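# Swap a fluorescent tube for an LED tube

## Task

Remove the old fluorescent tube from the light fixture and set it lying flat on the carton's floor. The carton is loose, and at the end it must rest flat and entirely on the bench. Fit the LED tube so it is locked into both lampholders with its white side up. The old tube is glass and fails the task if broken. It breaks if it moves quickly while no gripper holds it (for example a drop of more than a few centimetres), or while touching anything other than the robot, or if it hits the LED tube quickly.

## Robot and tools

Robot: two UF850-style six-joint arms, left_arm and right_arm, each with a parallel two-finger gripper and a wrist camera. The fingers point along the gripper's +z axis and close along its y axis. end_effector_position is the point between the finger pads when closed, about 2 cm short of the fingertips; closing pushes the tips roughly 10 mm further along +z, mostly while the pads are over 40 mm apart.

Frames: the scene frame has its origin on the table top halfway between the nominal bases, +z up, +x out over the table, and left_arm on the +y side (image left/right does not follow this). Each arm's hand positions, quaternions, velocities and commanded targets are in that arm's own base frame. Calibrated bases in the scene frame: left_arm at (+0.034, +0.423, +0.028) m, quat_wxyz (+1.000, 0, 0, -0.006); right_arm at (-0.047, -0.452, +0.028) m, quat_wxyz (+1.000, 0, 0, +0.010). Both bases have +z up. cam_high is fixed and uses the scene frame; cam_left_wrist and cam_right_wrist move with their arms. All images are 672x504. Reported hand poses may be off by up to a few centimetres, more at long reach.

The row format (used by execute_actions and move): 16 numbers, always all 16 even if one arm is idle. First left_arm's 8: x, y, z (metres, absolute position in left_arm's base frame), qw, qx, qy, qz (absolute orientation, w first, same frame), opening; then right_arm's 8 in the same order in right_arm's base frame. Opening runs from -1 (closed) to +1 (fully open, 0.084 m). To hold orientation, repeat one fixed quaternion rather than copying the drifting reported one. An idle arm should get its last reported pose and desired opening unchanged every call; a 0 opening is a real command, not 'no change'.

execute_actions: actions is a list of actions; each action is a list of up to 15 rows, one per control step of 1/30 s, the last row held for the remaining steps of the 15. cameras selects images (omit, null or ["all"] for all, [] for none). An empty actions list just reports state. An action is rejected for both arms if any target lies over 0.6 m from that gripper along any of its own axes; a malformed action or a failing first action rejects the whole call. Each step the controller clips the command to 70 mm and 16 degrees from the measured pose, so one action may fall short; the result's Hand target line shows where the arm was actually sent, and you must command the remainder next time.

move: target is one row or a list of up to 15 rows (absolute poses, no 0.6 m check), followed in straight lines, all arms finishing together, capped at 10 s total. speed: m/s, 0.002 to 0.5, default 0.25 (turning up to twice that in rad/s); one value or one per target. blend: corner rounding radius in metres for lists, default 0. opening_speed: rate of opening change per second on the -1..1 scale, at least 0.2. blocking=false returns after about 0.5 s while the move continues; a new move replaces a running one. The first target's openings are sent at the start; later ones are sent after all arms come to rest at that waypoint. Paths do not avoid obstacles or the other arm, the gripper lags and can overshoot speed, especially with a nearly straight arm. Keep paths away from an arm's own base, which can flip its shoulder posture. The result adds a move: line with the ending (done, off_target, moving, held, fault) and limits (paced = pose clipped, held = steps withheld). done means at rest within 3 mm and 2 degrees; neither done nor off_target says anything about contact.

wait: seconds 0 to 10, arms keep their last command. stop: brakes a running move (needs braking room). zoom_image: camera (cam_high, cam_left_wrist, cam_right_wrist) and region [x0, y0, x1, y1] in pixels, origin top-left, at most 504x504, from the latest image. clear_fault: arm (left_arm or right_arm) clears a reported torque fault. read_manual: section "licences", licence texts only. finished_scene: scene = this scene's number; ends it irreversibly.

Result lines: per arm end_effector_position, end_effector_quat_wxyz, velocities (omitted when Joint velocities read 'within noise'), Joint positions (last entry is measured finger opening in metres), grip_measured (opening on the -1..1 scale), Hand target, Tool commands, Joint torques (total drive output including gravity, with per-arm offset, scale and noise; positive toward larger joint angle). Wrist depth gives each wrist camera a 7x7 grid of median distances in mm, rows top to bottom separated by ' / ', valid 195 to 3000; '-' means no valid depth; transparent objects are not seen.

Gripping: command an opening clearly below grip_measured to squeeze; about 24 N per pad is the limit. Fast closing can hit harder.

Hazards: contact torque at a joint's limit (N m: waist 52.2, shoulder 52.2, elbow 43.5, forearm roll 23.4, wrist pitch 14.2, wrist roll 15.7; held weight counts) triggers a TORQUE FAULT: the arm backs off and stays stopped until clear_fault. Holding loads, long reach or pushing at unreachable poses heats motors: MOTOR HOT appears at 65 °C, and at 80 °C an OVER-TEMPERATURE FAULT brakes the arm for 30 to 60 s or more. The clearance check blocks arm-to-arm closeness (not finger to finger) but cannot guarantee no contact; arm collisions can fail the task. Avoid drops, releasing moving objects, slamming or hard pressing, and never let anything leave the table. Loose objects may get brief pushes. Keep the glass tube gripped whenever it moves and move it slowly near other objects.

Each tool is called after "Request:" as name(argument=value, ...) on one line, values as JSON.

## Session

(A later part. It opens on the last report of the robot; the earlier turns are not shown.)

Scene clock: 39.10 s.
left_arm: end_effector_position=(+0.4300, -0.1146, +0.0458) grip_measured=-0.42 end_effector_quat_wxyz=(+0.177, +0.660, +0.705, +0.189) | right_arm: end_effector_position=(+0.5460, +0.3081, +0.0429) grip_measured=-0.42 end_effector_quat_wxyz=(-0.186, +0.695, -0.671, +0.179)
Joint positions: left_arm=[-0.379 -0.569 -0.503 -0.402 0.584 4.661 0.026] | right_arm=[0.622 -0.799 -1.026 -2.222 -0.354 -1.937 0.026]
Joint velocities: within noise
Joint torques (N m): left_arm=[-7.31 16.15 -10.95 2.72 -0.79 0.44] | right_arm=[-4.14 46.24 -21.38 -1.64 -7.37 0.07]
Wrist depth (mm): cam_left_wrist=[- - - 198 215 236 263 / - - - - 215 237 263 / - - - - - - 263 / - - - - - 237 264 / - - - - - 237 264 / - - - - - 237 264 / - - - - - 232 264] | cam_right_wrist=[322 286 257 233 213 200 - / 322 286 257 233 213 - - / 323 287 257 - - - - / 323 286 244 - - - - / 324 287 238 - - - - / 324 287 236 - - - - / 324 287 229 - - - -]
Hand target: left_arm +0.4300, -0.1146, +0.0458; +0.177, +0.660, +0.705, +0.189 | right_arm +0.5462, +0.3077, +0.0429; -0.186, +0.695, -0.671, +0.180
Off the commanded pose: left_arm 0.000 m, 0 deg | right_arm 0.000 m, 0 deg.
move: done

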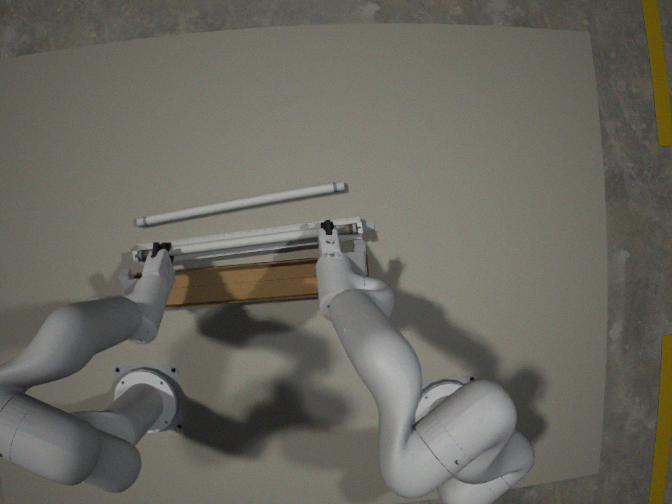

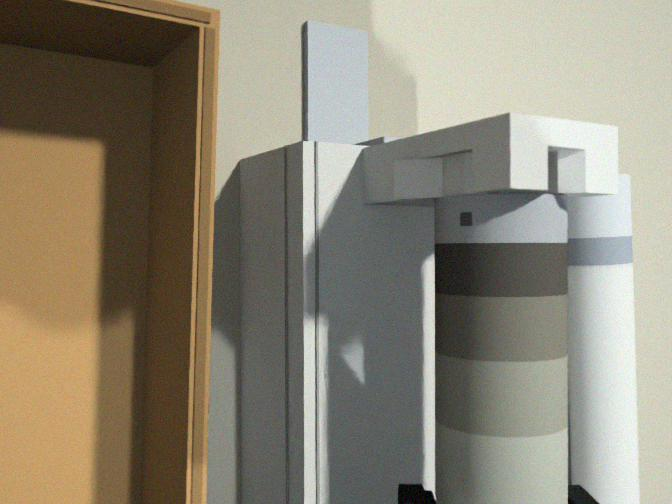

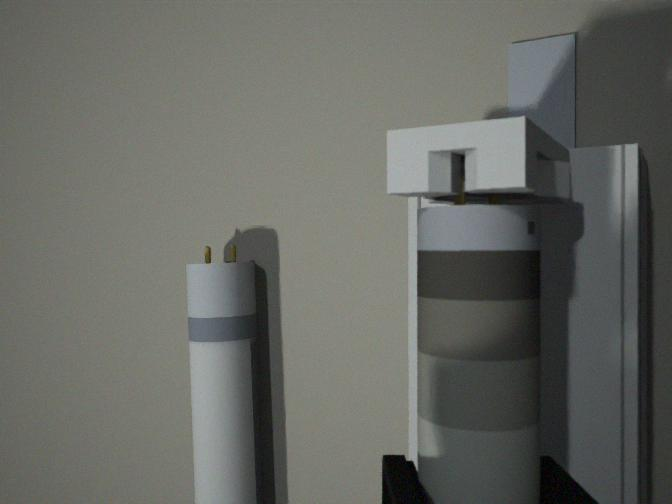

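Request:
move(target=[[0.4283,-0.1146,0.0446,0.2616,0.6316,0.6750,0.2796,-0.8,0.5450,0.3077,0.0417,-0.2753,0.6646,-0.6420,0.2659,-0.8]], speed=0.12)

Request:
zoom_image(camera="cam_left_wrist", region=[370, 90, 620, 280])

Request:
zoom_image(camera="cam_right_wrist", region=[370, 90, 620, 280])

Scene clock: 40.97 s.
left_arm: end_effector_position=(+0.4284, -0.1147, +0.0447) grip_measured=-0.42 end_effector_quat_wxyz=(+0.262, +0.631, +0.675, +0.279) | right_arm: end_effector_position=(+0.5451, +0.3077, +0.0417) grip_measured=-0.42 end_effector_quat_wxyz=(-0.275, +0.664, -0.642, +0.266)
Joint positions: left_arm=[-0.458 -0.679 -0.43 -0.432 1.008 4.566 0.026] | right_arm=[0.681 -0.839 -0.932 -2.432 -0.712 -1.657 0.026]
Joint velocities: within noise
Joint torques (N m): left_arm=[-1.38 15.29 -2.86 -0.14 -0.56 0.2] | right_arm=[3.8 46.51 -21.66 -3.8 -5.82 -0.23]
Wrist depth (mm): cam_left_wrist=[- - - 206 232 279 349 / - - - 207 232 279 348 / - - - - - - 349 / - - - - - - 350 / - - - - - 294 350 / - - - - - 295 351 / - - - - - 295 351] | cam_right_wrist=[494 378 322 267 229 207 - / 495 378 321 268 230 207 - / 495 378 337 - - - - / 494 378 322 - - - - / 494 378 321 - - - - / 495 378 321 - - - - / 493 378 321 - - - -]
Hand target: left_arm +0.4283, -0.1146, +0.0446; +0.261, +0.631, +0.675, +0.279 | right_arm +0.5450, +0.3077, +0.0417; -0.275, +0.664, -0.642, +0.266
Off the commanded pose: left_arm 0.000 m, 0 deg | right_arm 0.000 m, 0 deg.
move: done

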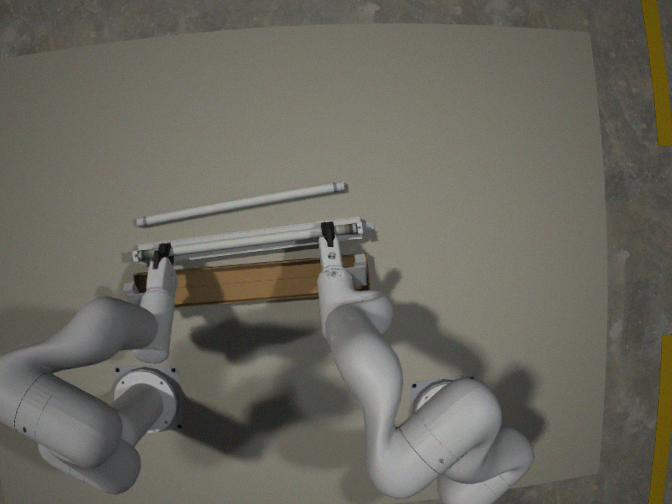

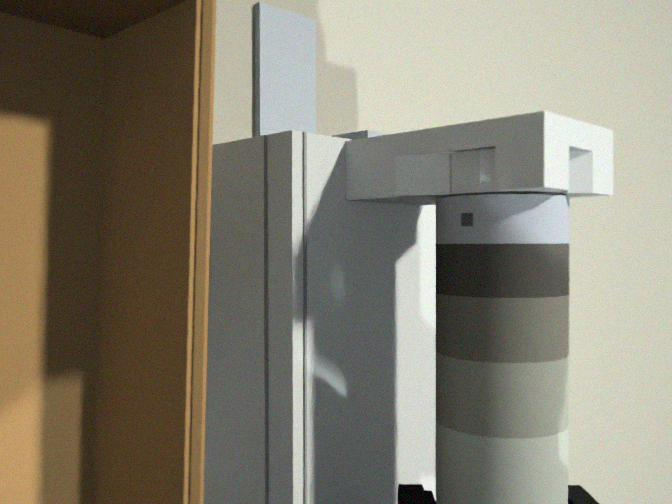

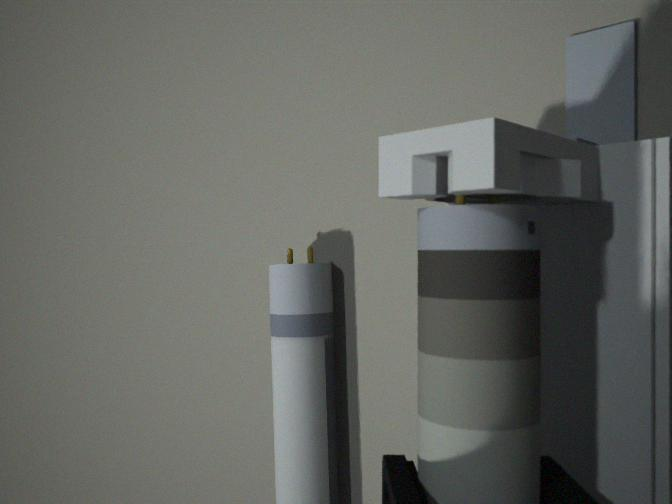

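Scaled by 2.016.

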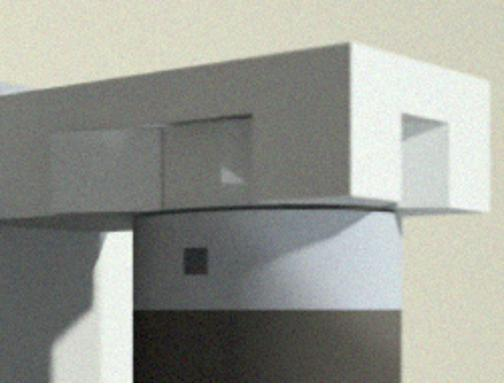

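Scaled by 2.016.

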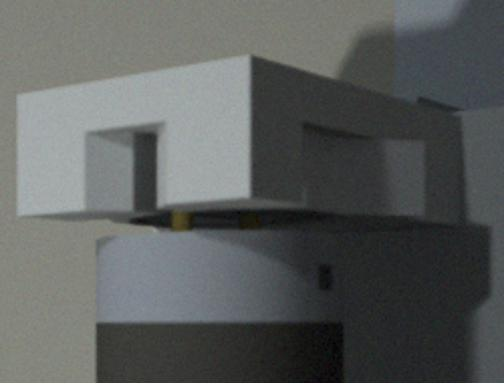

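Request:
move(target=[[0.4283,-0.1146,0.0546,0.2616,0.6316,0.6750,0.2796,-0.8,0.5450,0.3077,0.0517,-0.2753,0.6646,-0.6420,0.2659,-0.8]], speed=0.03)

Scene clock: 42.00 s.
left_arm: end_effector_position=(+0.4284, -0.1146, +0.0546) grip_measured=-0.42 end_effector_quat_wxyz=(+0.262, +0.631, +0.675, +0.279) | right_arm: end_effector_position=(+0.5453, +0.3078, +0.0519) grip_measured=-0.42 end_effector_quat_wxyz=(-0.276, +0.664, -0.642, +0.266)
Joint positions: left_arm=[-0.458 -0.643 -0.418 -0.439 0.985 4.578 0.026] | right_arm=[0.681 -0.814 -0.924 -2.42 -0.701 -1.673 0.026]
Joint velocities: within noise
Joint torques (N m): left_arm=[-2.36 12.09 -1.17 0.67 -0.67 0.47] | right_arm=[4.83 45.72 -19.03 -2.35 -5.68 -0.12]
Wrist depth (mm): cam_left_wrist=[- - 195 220 258 296 370 / - - - 220 258 297 372 / - - - - - 313 372 / - - - - - 312 372 / - - - - - 314 373 / - - - - - 314 374 / - - - - - 314 374] | cam_right_wrist=[525 400 340 284 243 212 - / 523 401 340 284 243 206 - / 526 401 340 - - - - / 526 402 358 - - - - / 525 401 358 - - - - / 526 400 359 - - - - / 527 402 358 - - - -]
Hand target: left_arm +0.4283, -0.1146, +0.0546; +0.261, +0.631, +0.675, +0.279 | right_arm +0.5450, +0.3077, +0.0517; -0.275, +0.664, -0.642, +0.266
Off the commanded pose: left_arm 0.000 m, 0 deg | right_arm 0.000 m, 0 deg.
move: done

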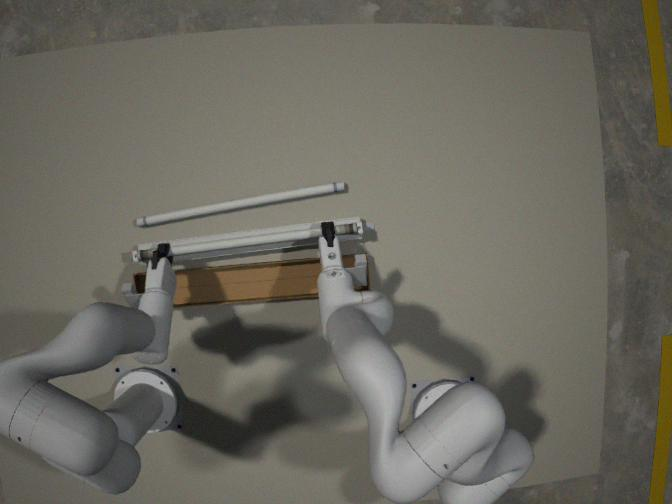

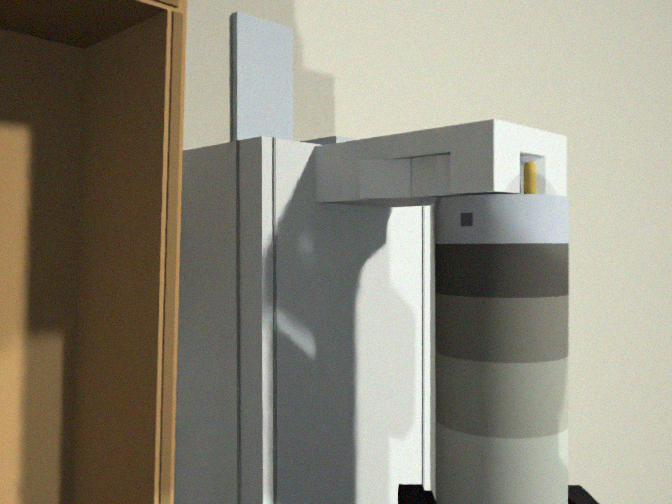

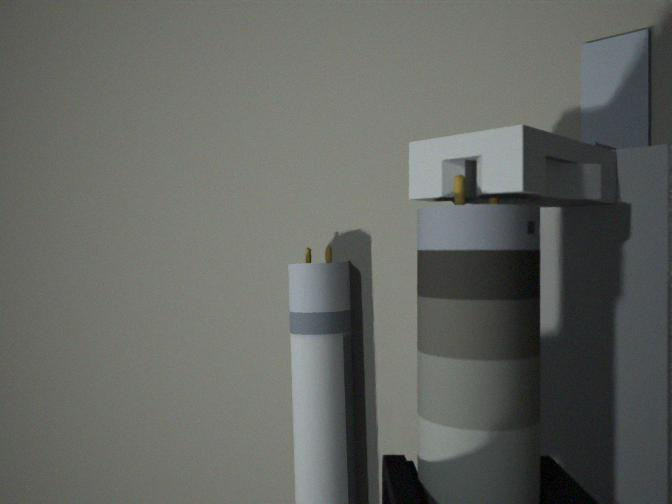

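Request:
move(target=[[0.4283,-0.1146,0.165,0.2616,0.6316,0.6750,0.2796,-0.8,0.5450,0.3077,0.1621,-0.2753,0.6646,-0.6420,0.2659,-0.8],[0.434,-0.1146,0.167,0,0.6836,0.7306,0,-0.8,0.5507,0.3077,0.1641,0,0.7193,-0.6949,0,-0.8]], speed=0.15)

Request:
move(target=[0.331,-0.1128,0.12,0,0.6965,0.7177,0,-0.8,0.4297,0.3131,0.1171,0,0.7064,-0.7078,0,-0.8], speed=0.12)

Scene clock: 48.40 s.
left_arm: end_effector_position=(+0.4338, -0.1144, +0.1669) grip_measured=-0.42 end_effector_quat_wxyz=(+0.000, +0.683, +0.730, +0.000) | right_arm: end_effector_position=(+0.5506, +0.3073, +0.1640) grip_measured=-0.42 end_effector_quat_wxyz=(+0.000, +0.719, -0.695, +0.000)
Joint positions: left_arm=[-0.258 -0.341 -0.785 0 -0.445 4.388 0.026] | right_arm=[0.509 -0.713 -1.357 0 -0.645 -4.237 0.026]
Joint velocities: within noise
Joint torques (N m): left_arm=[0.17 15.31 -18.45 1.01 -1.31 0.34] | right_arm=[-1.62 45.86 -18.51 -2.45 -0.49 0.12]
Wrist depth (mm): cam_left_wrist=[325 326 325 325 325 325 325 / 326 326 326 325 326 325 325 / 326 321 321 326 322 325 326 / 326 322 321 - - 325 301 / 325 322 321 - - 325 324 / 326 322 321 - - 325 325 / 325 321 321 - - 324 325] | cam_right_wrist=[321 321 321 322 322 322 324 / 322 322 322 323 322 323 323 / 323 322 323 323 321 324 324 / 322 323 323 - - 324 320 / 323 324 324 - - 320 321 / 324 325 324 - - 314 321 / 324 325 314 - - 311 321]
Hand target: left_arm +0.4340, -0.1146, +0.1670; +0.000, +0.683, +0.730, +0.000 | right_arm +0.5507, +0.3077, +0.1641; +0.000, +0.719, -0.695, +0.000
Off the commanded pose: left_arm 0.000 m, 0 deg | right_arm 0.000 m, 0 deg.
move: done; limits=paced

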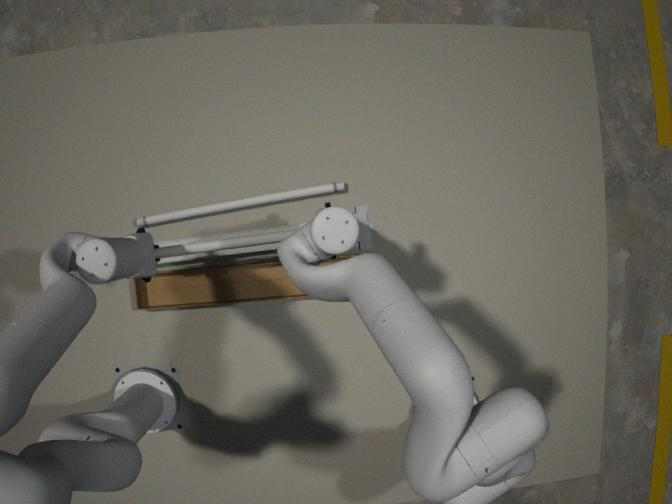

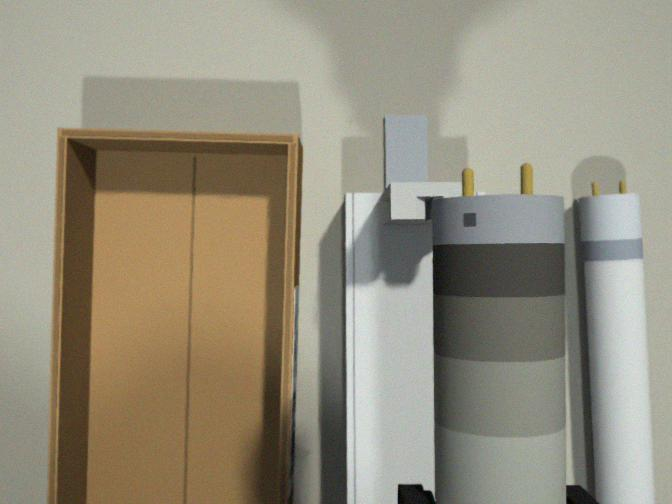

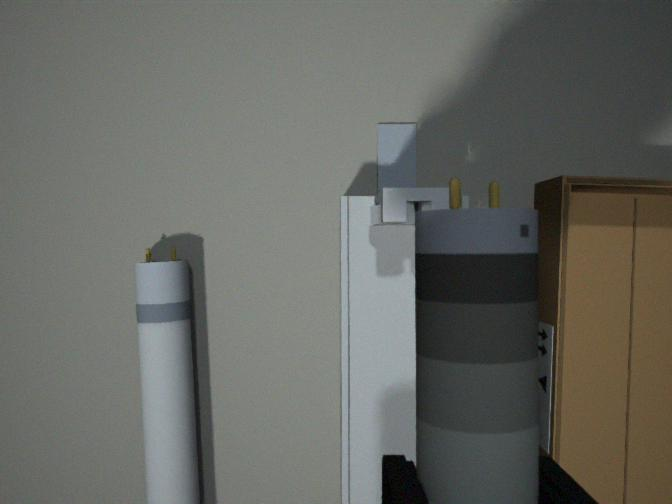

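Scene clock: 49.97 s.
left_arm: end_effector_position=(+0.3308, -0.1126, +0.1200) grip_measured=-0.42 end_effector_quat_wxyz=(+0.000, +0.696, +0.718, +0.000) | right_arm: end_effector_position=(+0.4296, +0.3126, +0.1170) grip_measured=-0.42 end_effector_quat_wxyz=(+0.001, +0.706, -0.708, +0.000)
Joint positions: left_arm=[-0.328 -0.26 -0.507 0 -0.248 4.354 0.026] | right_arm=[0.629 -0.595 -1.022 0 -0.429 -4.081 0.026]
Joint velocities: within noise
Joint torques (N m): left_arm=[-4.39 13.76 -22.07 -1.98 1.09 0.04] | right_arm=[16.77 44.56 -21.74 1.88 3.85 -0.01]
Wrist depth (mm): cam_left_wrist=[279 279 279 279 279 278 278 / 279 279 279 278 279 279 278 / 280 279 279 258 274 239 278 / 279 279 279 - - 274 256 / 280 279 279 - - 274 259 / 279 279 278 - - 274 263 / 279 279 278 - - 239 266] | cam_right_wrist=[274 275 275 275 275 276 277 / 275 275 275 275 276 276 277 / 239 238 276 271 272 269 277 / 238 239 276 - - 270 276 / 239 238 276 - - 270 277 / 239 239 277 - - 270 278 / 240 240 277 - - 278 278]
Hand target: left_arm +0.3310, -0.1128, +0.1200; +0.000, +0.696, +0.718, +0.000 | right_arm +0.4297, +0.3131, +0.1171; +0.000, +0.706, -0.708, +0.000
Off the commanded pose: left_arm 0.000 m, 0 deg | right_arm 0.001 m, 0 deg.
move: done

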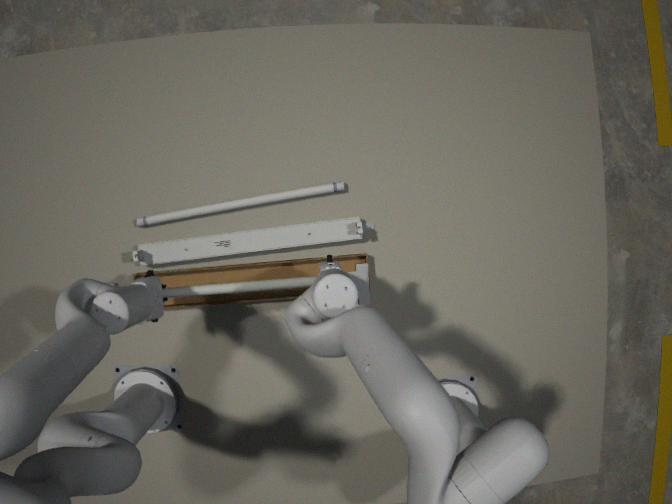

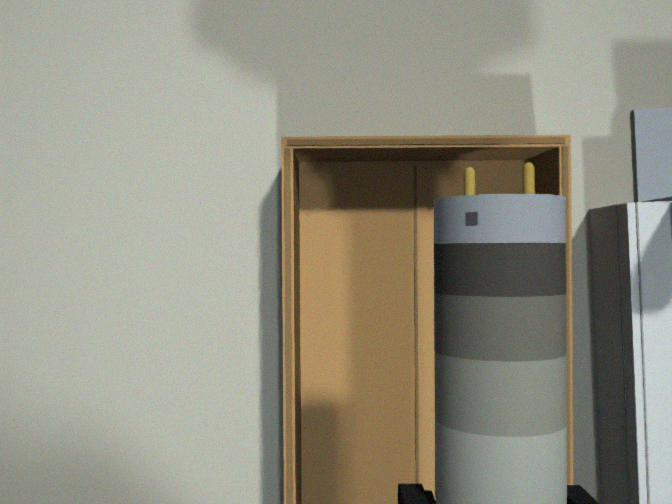

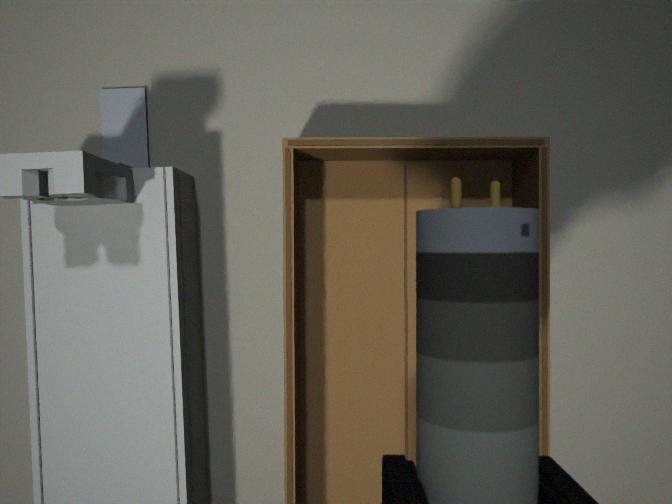

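Request:
move(target=[[0.331,-0.1128,0.03,0,0.6965,0.7177,0,-0.8,0.4297,0.3120,0.03,0,0.7064,-0.7078,0,-0.8],[0.331,-0.1128,0.003,0,0.6965,0.7177,0,-0.8,0.4297,0.3120,0.003,0,0.7064,-0.7078,0,-0.8]], speed=[0.12,0.03])

Scene clock: 53.47 s.
left_arm: end_effector_position=(+0.3310, -0.1128, +0.0031) grip_measured=-0.42 end_effector_quat_wxyz=(+0.000, +0.696, +0.718, +0.000) | right_arm: end_effector_position=(+0.4297, +0.3120, +0.0031) grip_measured=-0.42 end_effector_quat_wxyz=(+0.000, +0.706, -0.708, +0.000)
Joint positions: left_arm=[-0.328 -0.618 -0.557 0 0.061 4.354 0.026] | right_arm=[0.628 -0.828 -1.06 0 -0.232 -4.082 0.026]
Joint velocities: within noise
Joint torques (N m): left_arm=[-4.03 17.21 -14.26 -0.07 0.62 0.32] | right_arm=[13.78 48.13 -18.79 -0.44 3 -0.19]
Wrist depth (mm): cam_left_wrist=[- - - - - - - / - - - - - - - / - - - - - - - / - - - - - - - / - - - - - - - / - - - - - - - / - - - - - - -] | cam_right_wrist=[- - - - - - - / - - - - - - - / - - - - - - - / - - - - - - - / - - - - - - - / - - - - - - - / - - - - - - -]
Hand target: left_arm +0.3310, -0.1128, +0.0030; +0.000, +0.696, +0.718, +0.000 | right_arm +0.4297, +0.3120, +0.0030; +0.000, +0.706, -0.708, +0.000
Off the commanded pose: left_arm 0.000 m, 0 deg | right_arm 0.000 m, 0 deg.
move: done

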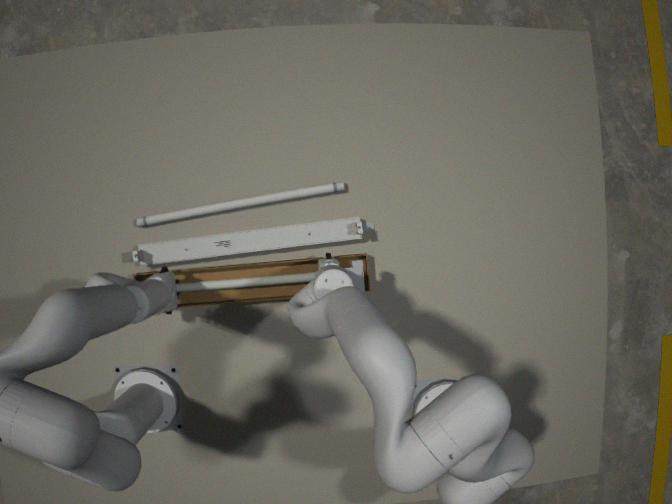

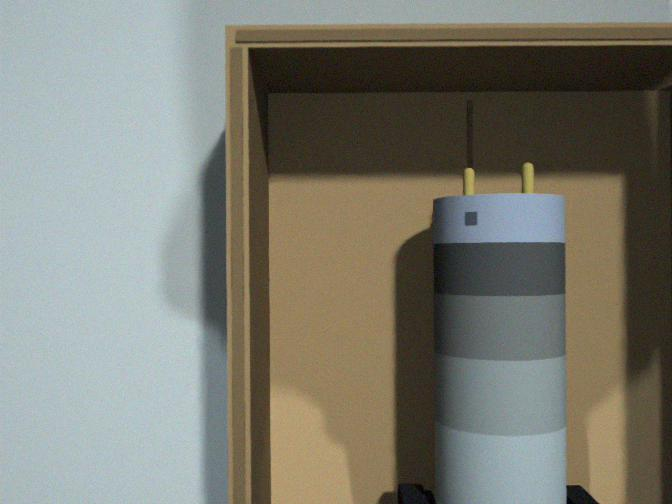

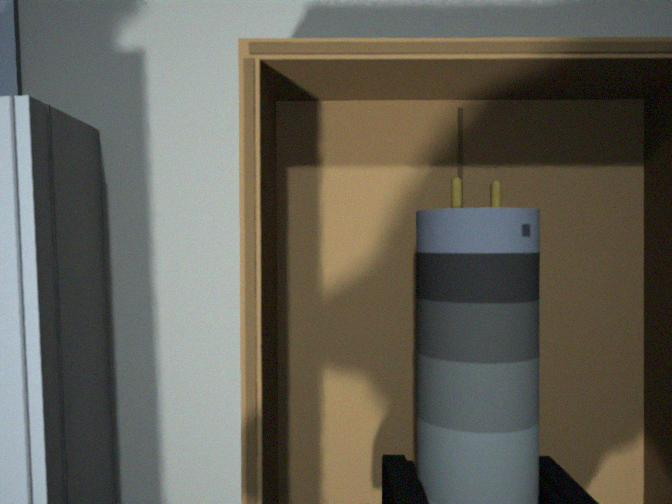

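Request:
move(target=[0.331,-0.1128,0.0005,0,0.6965,0.7177,0,-0.8,0.4297,0.3120,0.0005,0,0.7064,-0.7078,0,-0.8], speed=0.01)

Request:
zoom_image(camera="cam_left_wrist", region=[220, 140, 672, 504])

Scene clock: 54.30 s.
left_arm: end_effector_position=(+0.3310, -0.1128, +0.0006) grip_measured=-0.42 end_effector_quat_wxyz=(+0.000, +0.696, +0.718, +0.000) | right_arm: end_effector_position=(+0.4297, +0.3120, +0.0006) grip_measured=-0.42 end_effector_quat_wxyz=(+0.000, +0.706, -0.708, +0.000)
Joint positions: left_arm=[-0.328 -0.626 -0.559 0 0.067 4.354 0.026] | right_arm=[0.628 -0.834 -1.061 0 -0.228 -4.082 0.026]
Joint velocities: within noise
Joint torques (N m): left_arm=[-3.94 16.08 -14.78 -0.53 0.61 0.29] | right_arm=[12.01 48.62 -18.83 -0.75 2.97 0.22]
Wrist depth (mm): cam_left_wrist=[- - - - - - - / - - - - - - - / - - - - - - - / - - - - - - - / - - - - - - - / - - - - - - - / - - - - - - -] | cam_right_wrist=[- - - - - - - / - - - - - - - / - - - - - - - / - - - - - - - / - - - - - - - / - - - - - - - / - - - - - - -]
Hand target: left_arm +0.3310, -0.1128, +0.0005; +0.000, +0.696, +0.718, +0.000 | right_arm +0.4297, +0.3120, +0.0005; +0.000, +0.706, -0.708, +0.000
Off the commanded pose: left_arm 0.000 m, 0 deg | right_arm 0.000 m, 0 deg.
move: done

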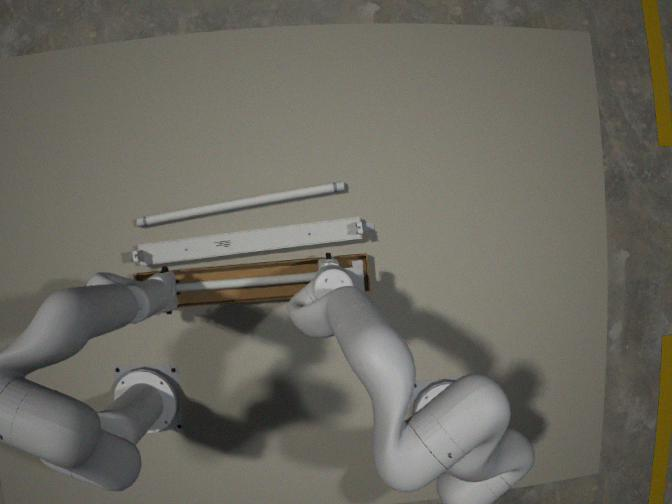

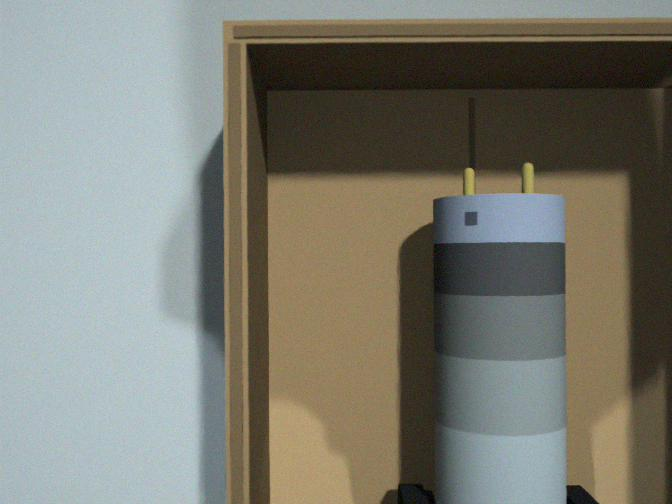

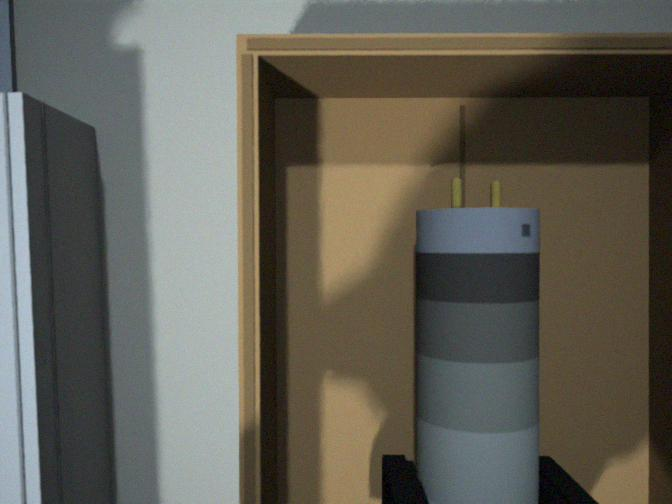

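Scaled by 1.115.

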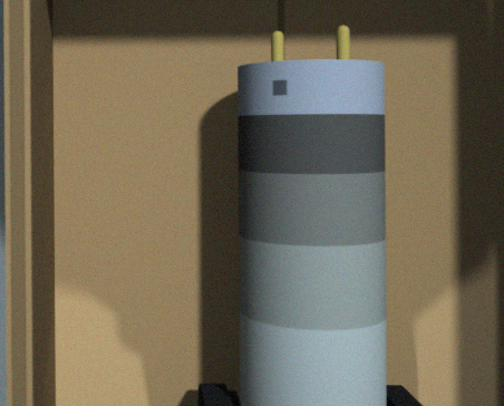

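Request:
move(target=[0.331,-0.1128,-0.0012,0,0.6965,0.7177,0,-0.8,0.4297,0.3110,-0.0012,0,0.7064,-0.7078,0,-0.8], speed=0.01, cameras=["cam_left_wrist"])

Scene clock: 55.23 s.
left_arm: end_effector_position=(+0.3313, -0.1130, -0.0011) grip_measured=-0.42 end_effector_quat_wxyz=(+0.000, +0.697, +0.718, +0.000) | right_arm: end_effector_position=(+0.4300, +0.3114, -0.0010) grip_measured=-0.42 end_effector_quat_wxyz=(-0.001, +0.706, -0.708, +0.000)
Joint positions: left_arm=[-0.329 -0.631 -0.561 0 0.071 4.354 0.026] | right_arm=[0.627 -0.836 -1.061 0 -0.223 -4.084 0.026]
Joint velocities: within noise
Joint torques (N m): left_arm=[-1.52 17.06 -11.29 -0.65 -0.08 0.3] | right_arm=[6.3 47.88 -14.43 -0.8 1.12 -0.17]
Wrist depth (mm): cam_left_wrist=[- - - - - - - / - - - - - - - / - - - - - - - / - - - - - - - / - - - - - - - / - - - - - - - / - - - - - - -] | cam_right_wrist=[- - - - - - - / - - - - - - - / - - - - - - - / - - - - - - - / - - - - - - - / - - - - - - - / - - - - - - -]
Hand target: left_arm +0.3310, -0.1128, -0.0012; +0.000, +0.696, +0.718, +0.000 | right_arm +0.4297, +0.3110, -0.0012; +0.000, +0.706, -0.708, +0.000
Off the commanded pose: left_arm 0.000 m, 0 deg | right_arm 0.001 m, 0 deg.
move: done
Images, in order (width x height): cam_left_wrist 672x504.

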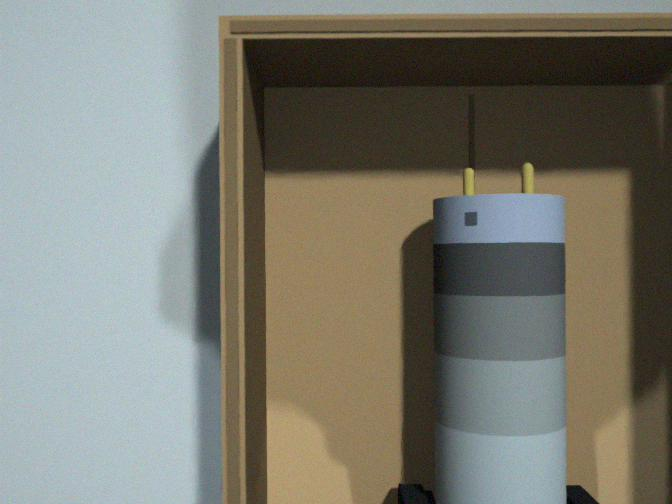

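Request:
move(target=[0.331,-0.1128,-0.0005,0,0.6965,0.7177,0,-0.05,0.4297,0.3112,-0.0005,0,0.7064,-0.7078,0,-0.05], opening_speed=0.25)

Request:
move(target=[0.331,-0.1128,0.13,0,0.6965,0.7177,0,-0.05,0.4297,0.3112,0.13,0,0.7064,-0.7078,0,-0.05], speed=0.1)

Scene clock: 58.63 s.
left_arm: end_effector_position=(+0.3310, -0.1128, -0.0005) grip_measured=-0.06 end_effector_quat_wxyz=(+0.000, +0.696, +0.718, +0.000) | right_arm: end_effector_position=(+0.4297, +0.3112, -0.0005) grip_measured=-0.06 end_effector_quat_wxyz=(+0.000, +0.706, -0.708, +0.000)
Joint positions: left_arm=[-0.328 -0.629 -0.56 0 0.069 4.354 0.041] | right_arm=[0.627 -0.835 -1.061 0 -0.225 -4.084 0.041]
Joint velocities: within noise
Joint torques (N m): left_arm=[-1.26 18.56 -11.51 -0.61 0.17 -0.16] | right_arm=[5.31 43.07 -12.86 -0.63 -0.59 -0.42]
Wrist depth (mm): cam_left_wrist=[- - - - - - - / - - - - - - - / - - - - - - - / - - - - - - - / - - - - - - - / - - - - - - - / - - - - - - -] | cam_right_wrist=[- - - - - - - / - - - - - - - / - - - - - - - / - - - - - - - / - - - - - - - / - - - - - - - / - - - - - - -]
Hand target: left_arm +0.3310, -0.1128, -0.0005; +0.000, +0.696, +0.718, +0.000 | right_arm +0.4297, +0.3112, -0.0005; +0.000, +0.706, -0.708, +0.000
Off the commanded pose: left_arm 0.000 m, 0 deg | right_arm 0.000 m, 0 deg.
move: done

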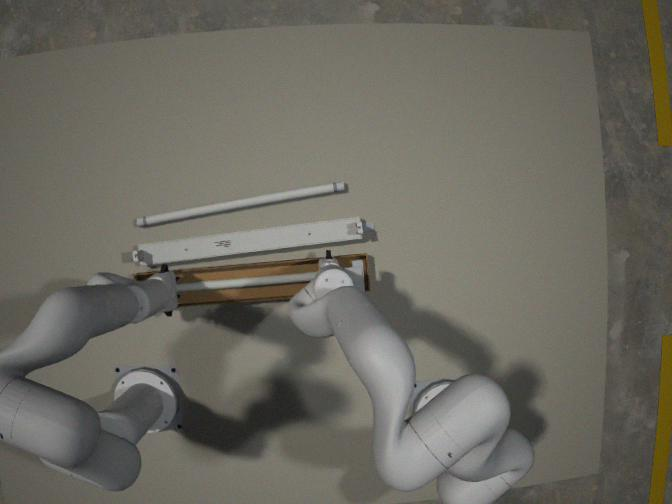

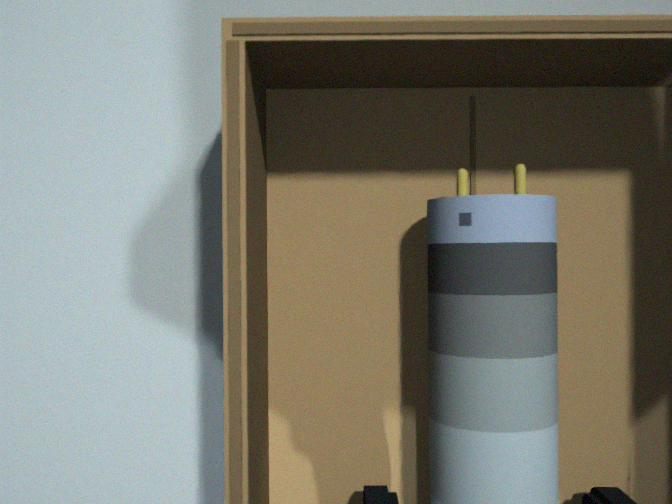

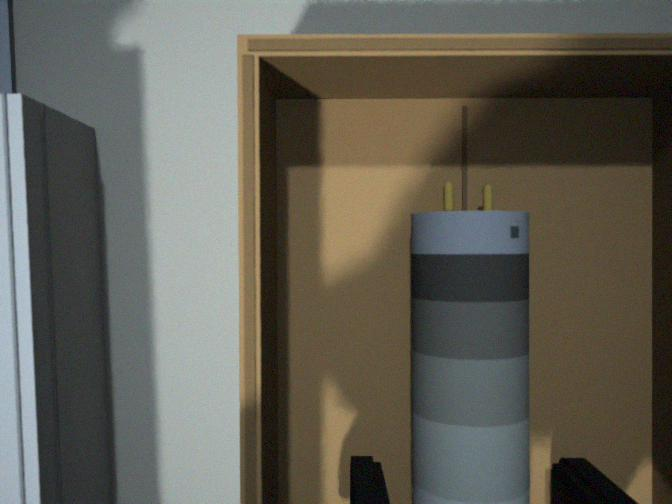

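Scene clock: 60.47 s.
left_arm: end_effector_position=(+0.3309, -0.1128, +0.1299) grip_measured=-0.06 end_effector_quat_wxyz=(+0.000, +0.696, +0.718, +0.000) | right_arm: end_effector_position=(+0.4296, +0.3112, +0.1298) grip_measured=-0.06 end_effector_quat_wxyz=(+0.000, +0.706, -0.708, +0.000)
Joint positions: left_arm=[-0.328 -0.232 -0.507 0 -0.275 4.354 0.041] | right_arm=[0.627 -0.569 -1.019 0 -0.45 -4.084 0.041]
Joint velocities: within noise
Joint torques (N m): left_arm=[0.17 11.75 -18.25 -0.48 0.29 -0.15] | right_arm=[4.07 39.58 -15.86 -1.11 -0.63 -0.43]
Wrist depth (mm): cam_left_wrist=[290 289 289 288 289 288 288 / 289 288 289 289 288 288 288 / 289 289 289 284 284 249 285 / 288 289 288 284 284 275 255 / 289 288 288 284 268 276 258 / 289 288 288 284 268 277 262 / 289 289 289 284 267 277 251] | cam_right_wrist=[287 288 288 288 288 288 288 / 288 288 288 288 289 289 289 / 207 252 288 284 285 289 289 / 252 252 289 285 285 290 290 / 252 252 289 285 286 290 290 / 253 252 290 285 286 290 291 / 253 253 290 260 261 287 291]
Hand target: left_arm +0.3310, -0.1128, +0.1300; +0.000, +0.696, +0.718, +0.000 | right_arm +0.4297, +0.3112, +0.1300; +0.000, +0.706, -0.708, +0.000
Off the commanded pose: left_arm 0.000 m, 0 deg | right_arm 0.000 m, 0 deg.
move: done

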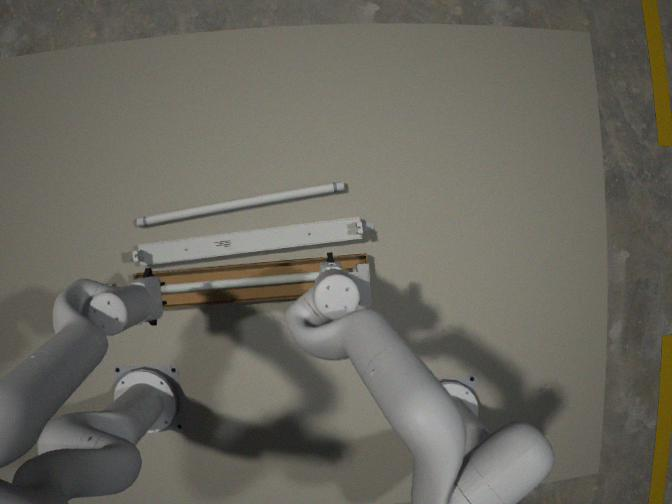

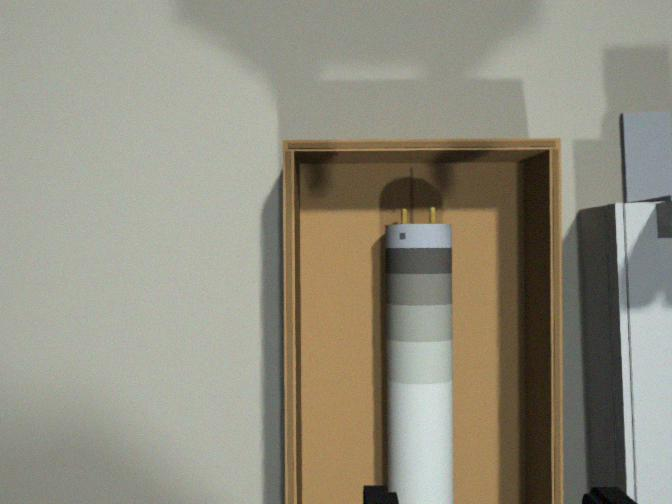

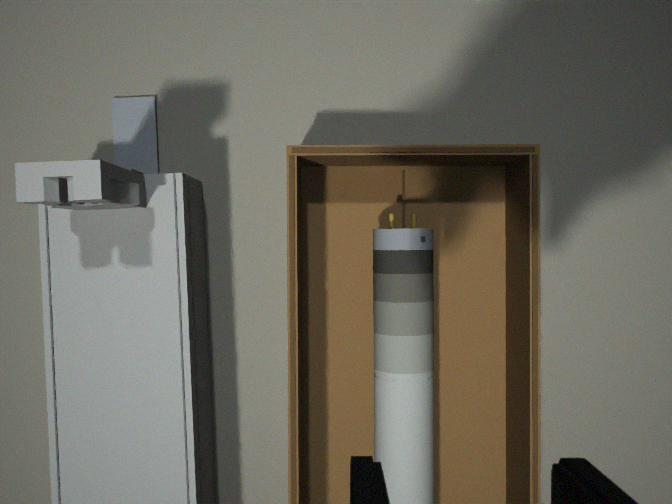

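Request:
move(target=[0.528,-0.0935,0.13,0,0.6668,0.7452,0,0.19,0.666,0.3245,0.13,0,0.7344,-0.6787,0,0.19])

Scene clock: 62.67 s.
left_arm: end_effector_position=(+0.5279, -0.0935, +0.1300) grip_measured=+0.18 end_effector_quat_wxyz=(+0.000, +0.667, +0.745, +0.000) | right_arm: end_effector_position=(+0.6659, +0.3245, +0.1301) grip_measured=+0.18 end_effector_quat_wxyz=(+0.000, +0.734, -0.679, +0.000)
Joint positions: left_arm=[-0.175 -0.579 -1.037 0 -0.458 4.426 0.052] | right_arm=[0.453 -1.021 -1.811 0 -0.79 -4.338 0.052]
Joint velocities: within noise
Joint torques (N m): left_arm=[-0.37 22.15 -21.5 -0.58 0.26 -0.02] | right_arm=[4.54 55.14 -18.39 -1.05 -0.4 -0.24]
Wrist depth (mm): cam_left_wrist=[289 289 288 289 288 288 288 / 289 289 288 288 288 288 288 / 264 289 289 289 288 288 288 / 268 251 251 288 271 288 288 / 270 251 252 288 270 288 287 / 275 251 251 288 269 288 288 / 260 251 251 288 269 288 288] | cam_right_wrist=[288 288 288 289 289 289 289 / 289 289 288 289 290 289 290 / 289 289 290 289 289 290 288 / 289 289 290 289 290 290 274 / 290 289 290 290 290 290 270 / 290 290 290 290 290 291 267 / 290 291 291 291 267 292 254]
Hand target: left_arm +0.5280, -0.0935, +0.1300; +0.000, +0.667, +0.745, +0.000 | right_arm +0.6660, +0.3245, +0.1300; +0.000, +0.734, -0.679, +0.000
Off the commanded pose: left_arm 0.000 m, 0 deg | right_arm 0.000 m, 0 deg.
move: done

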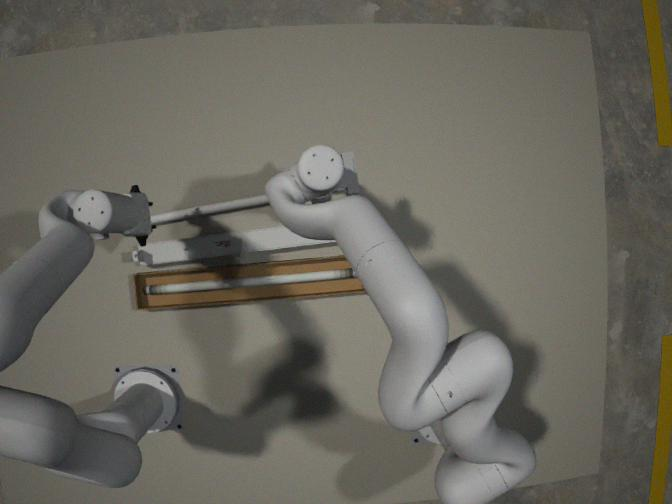

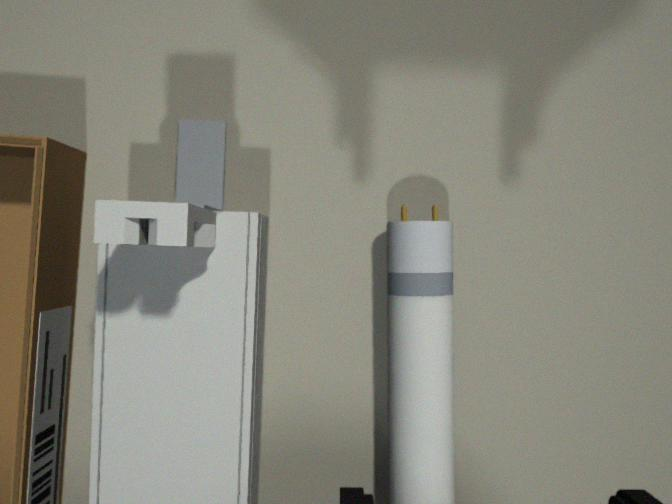

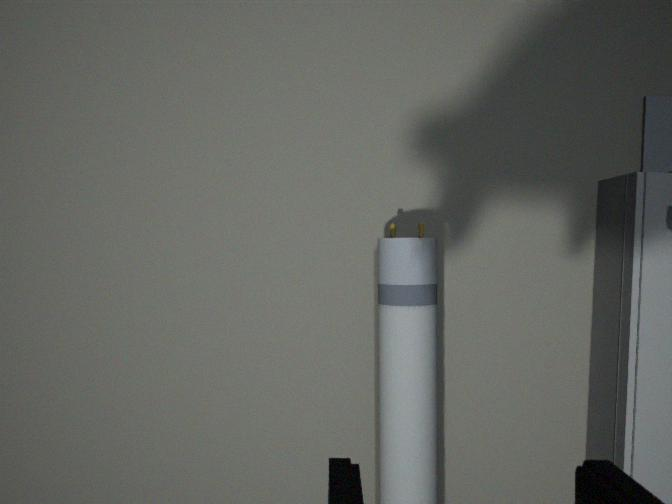

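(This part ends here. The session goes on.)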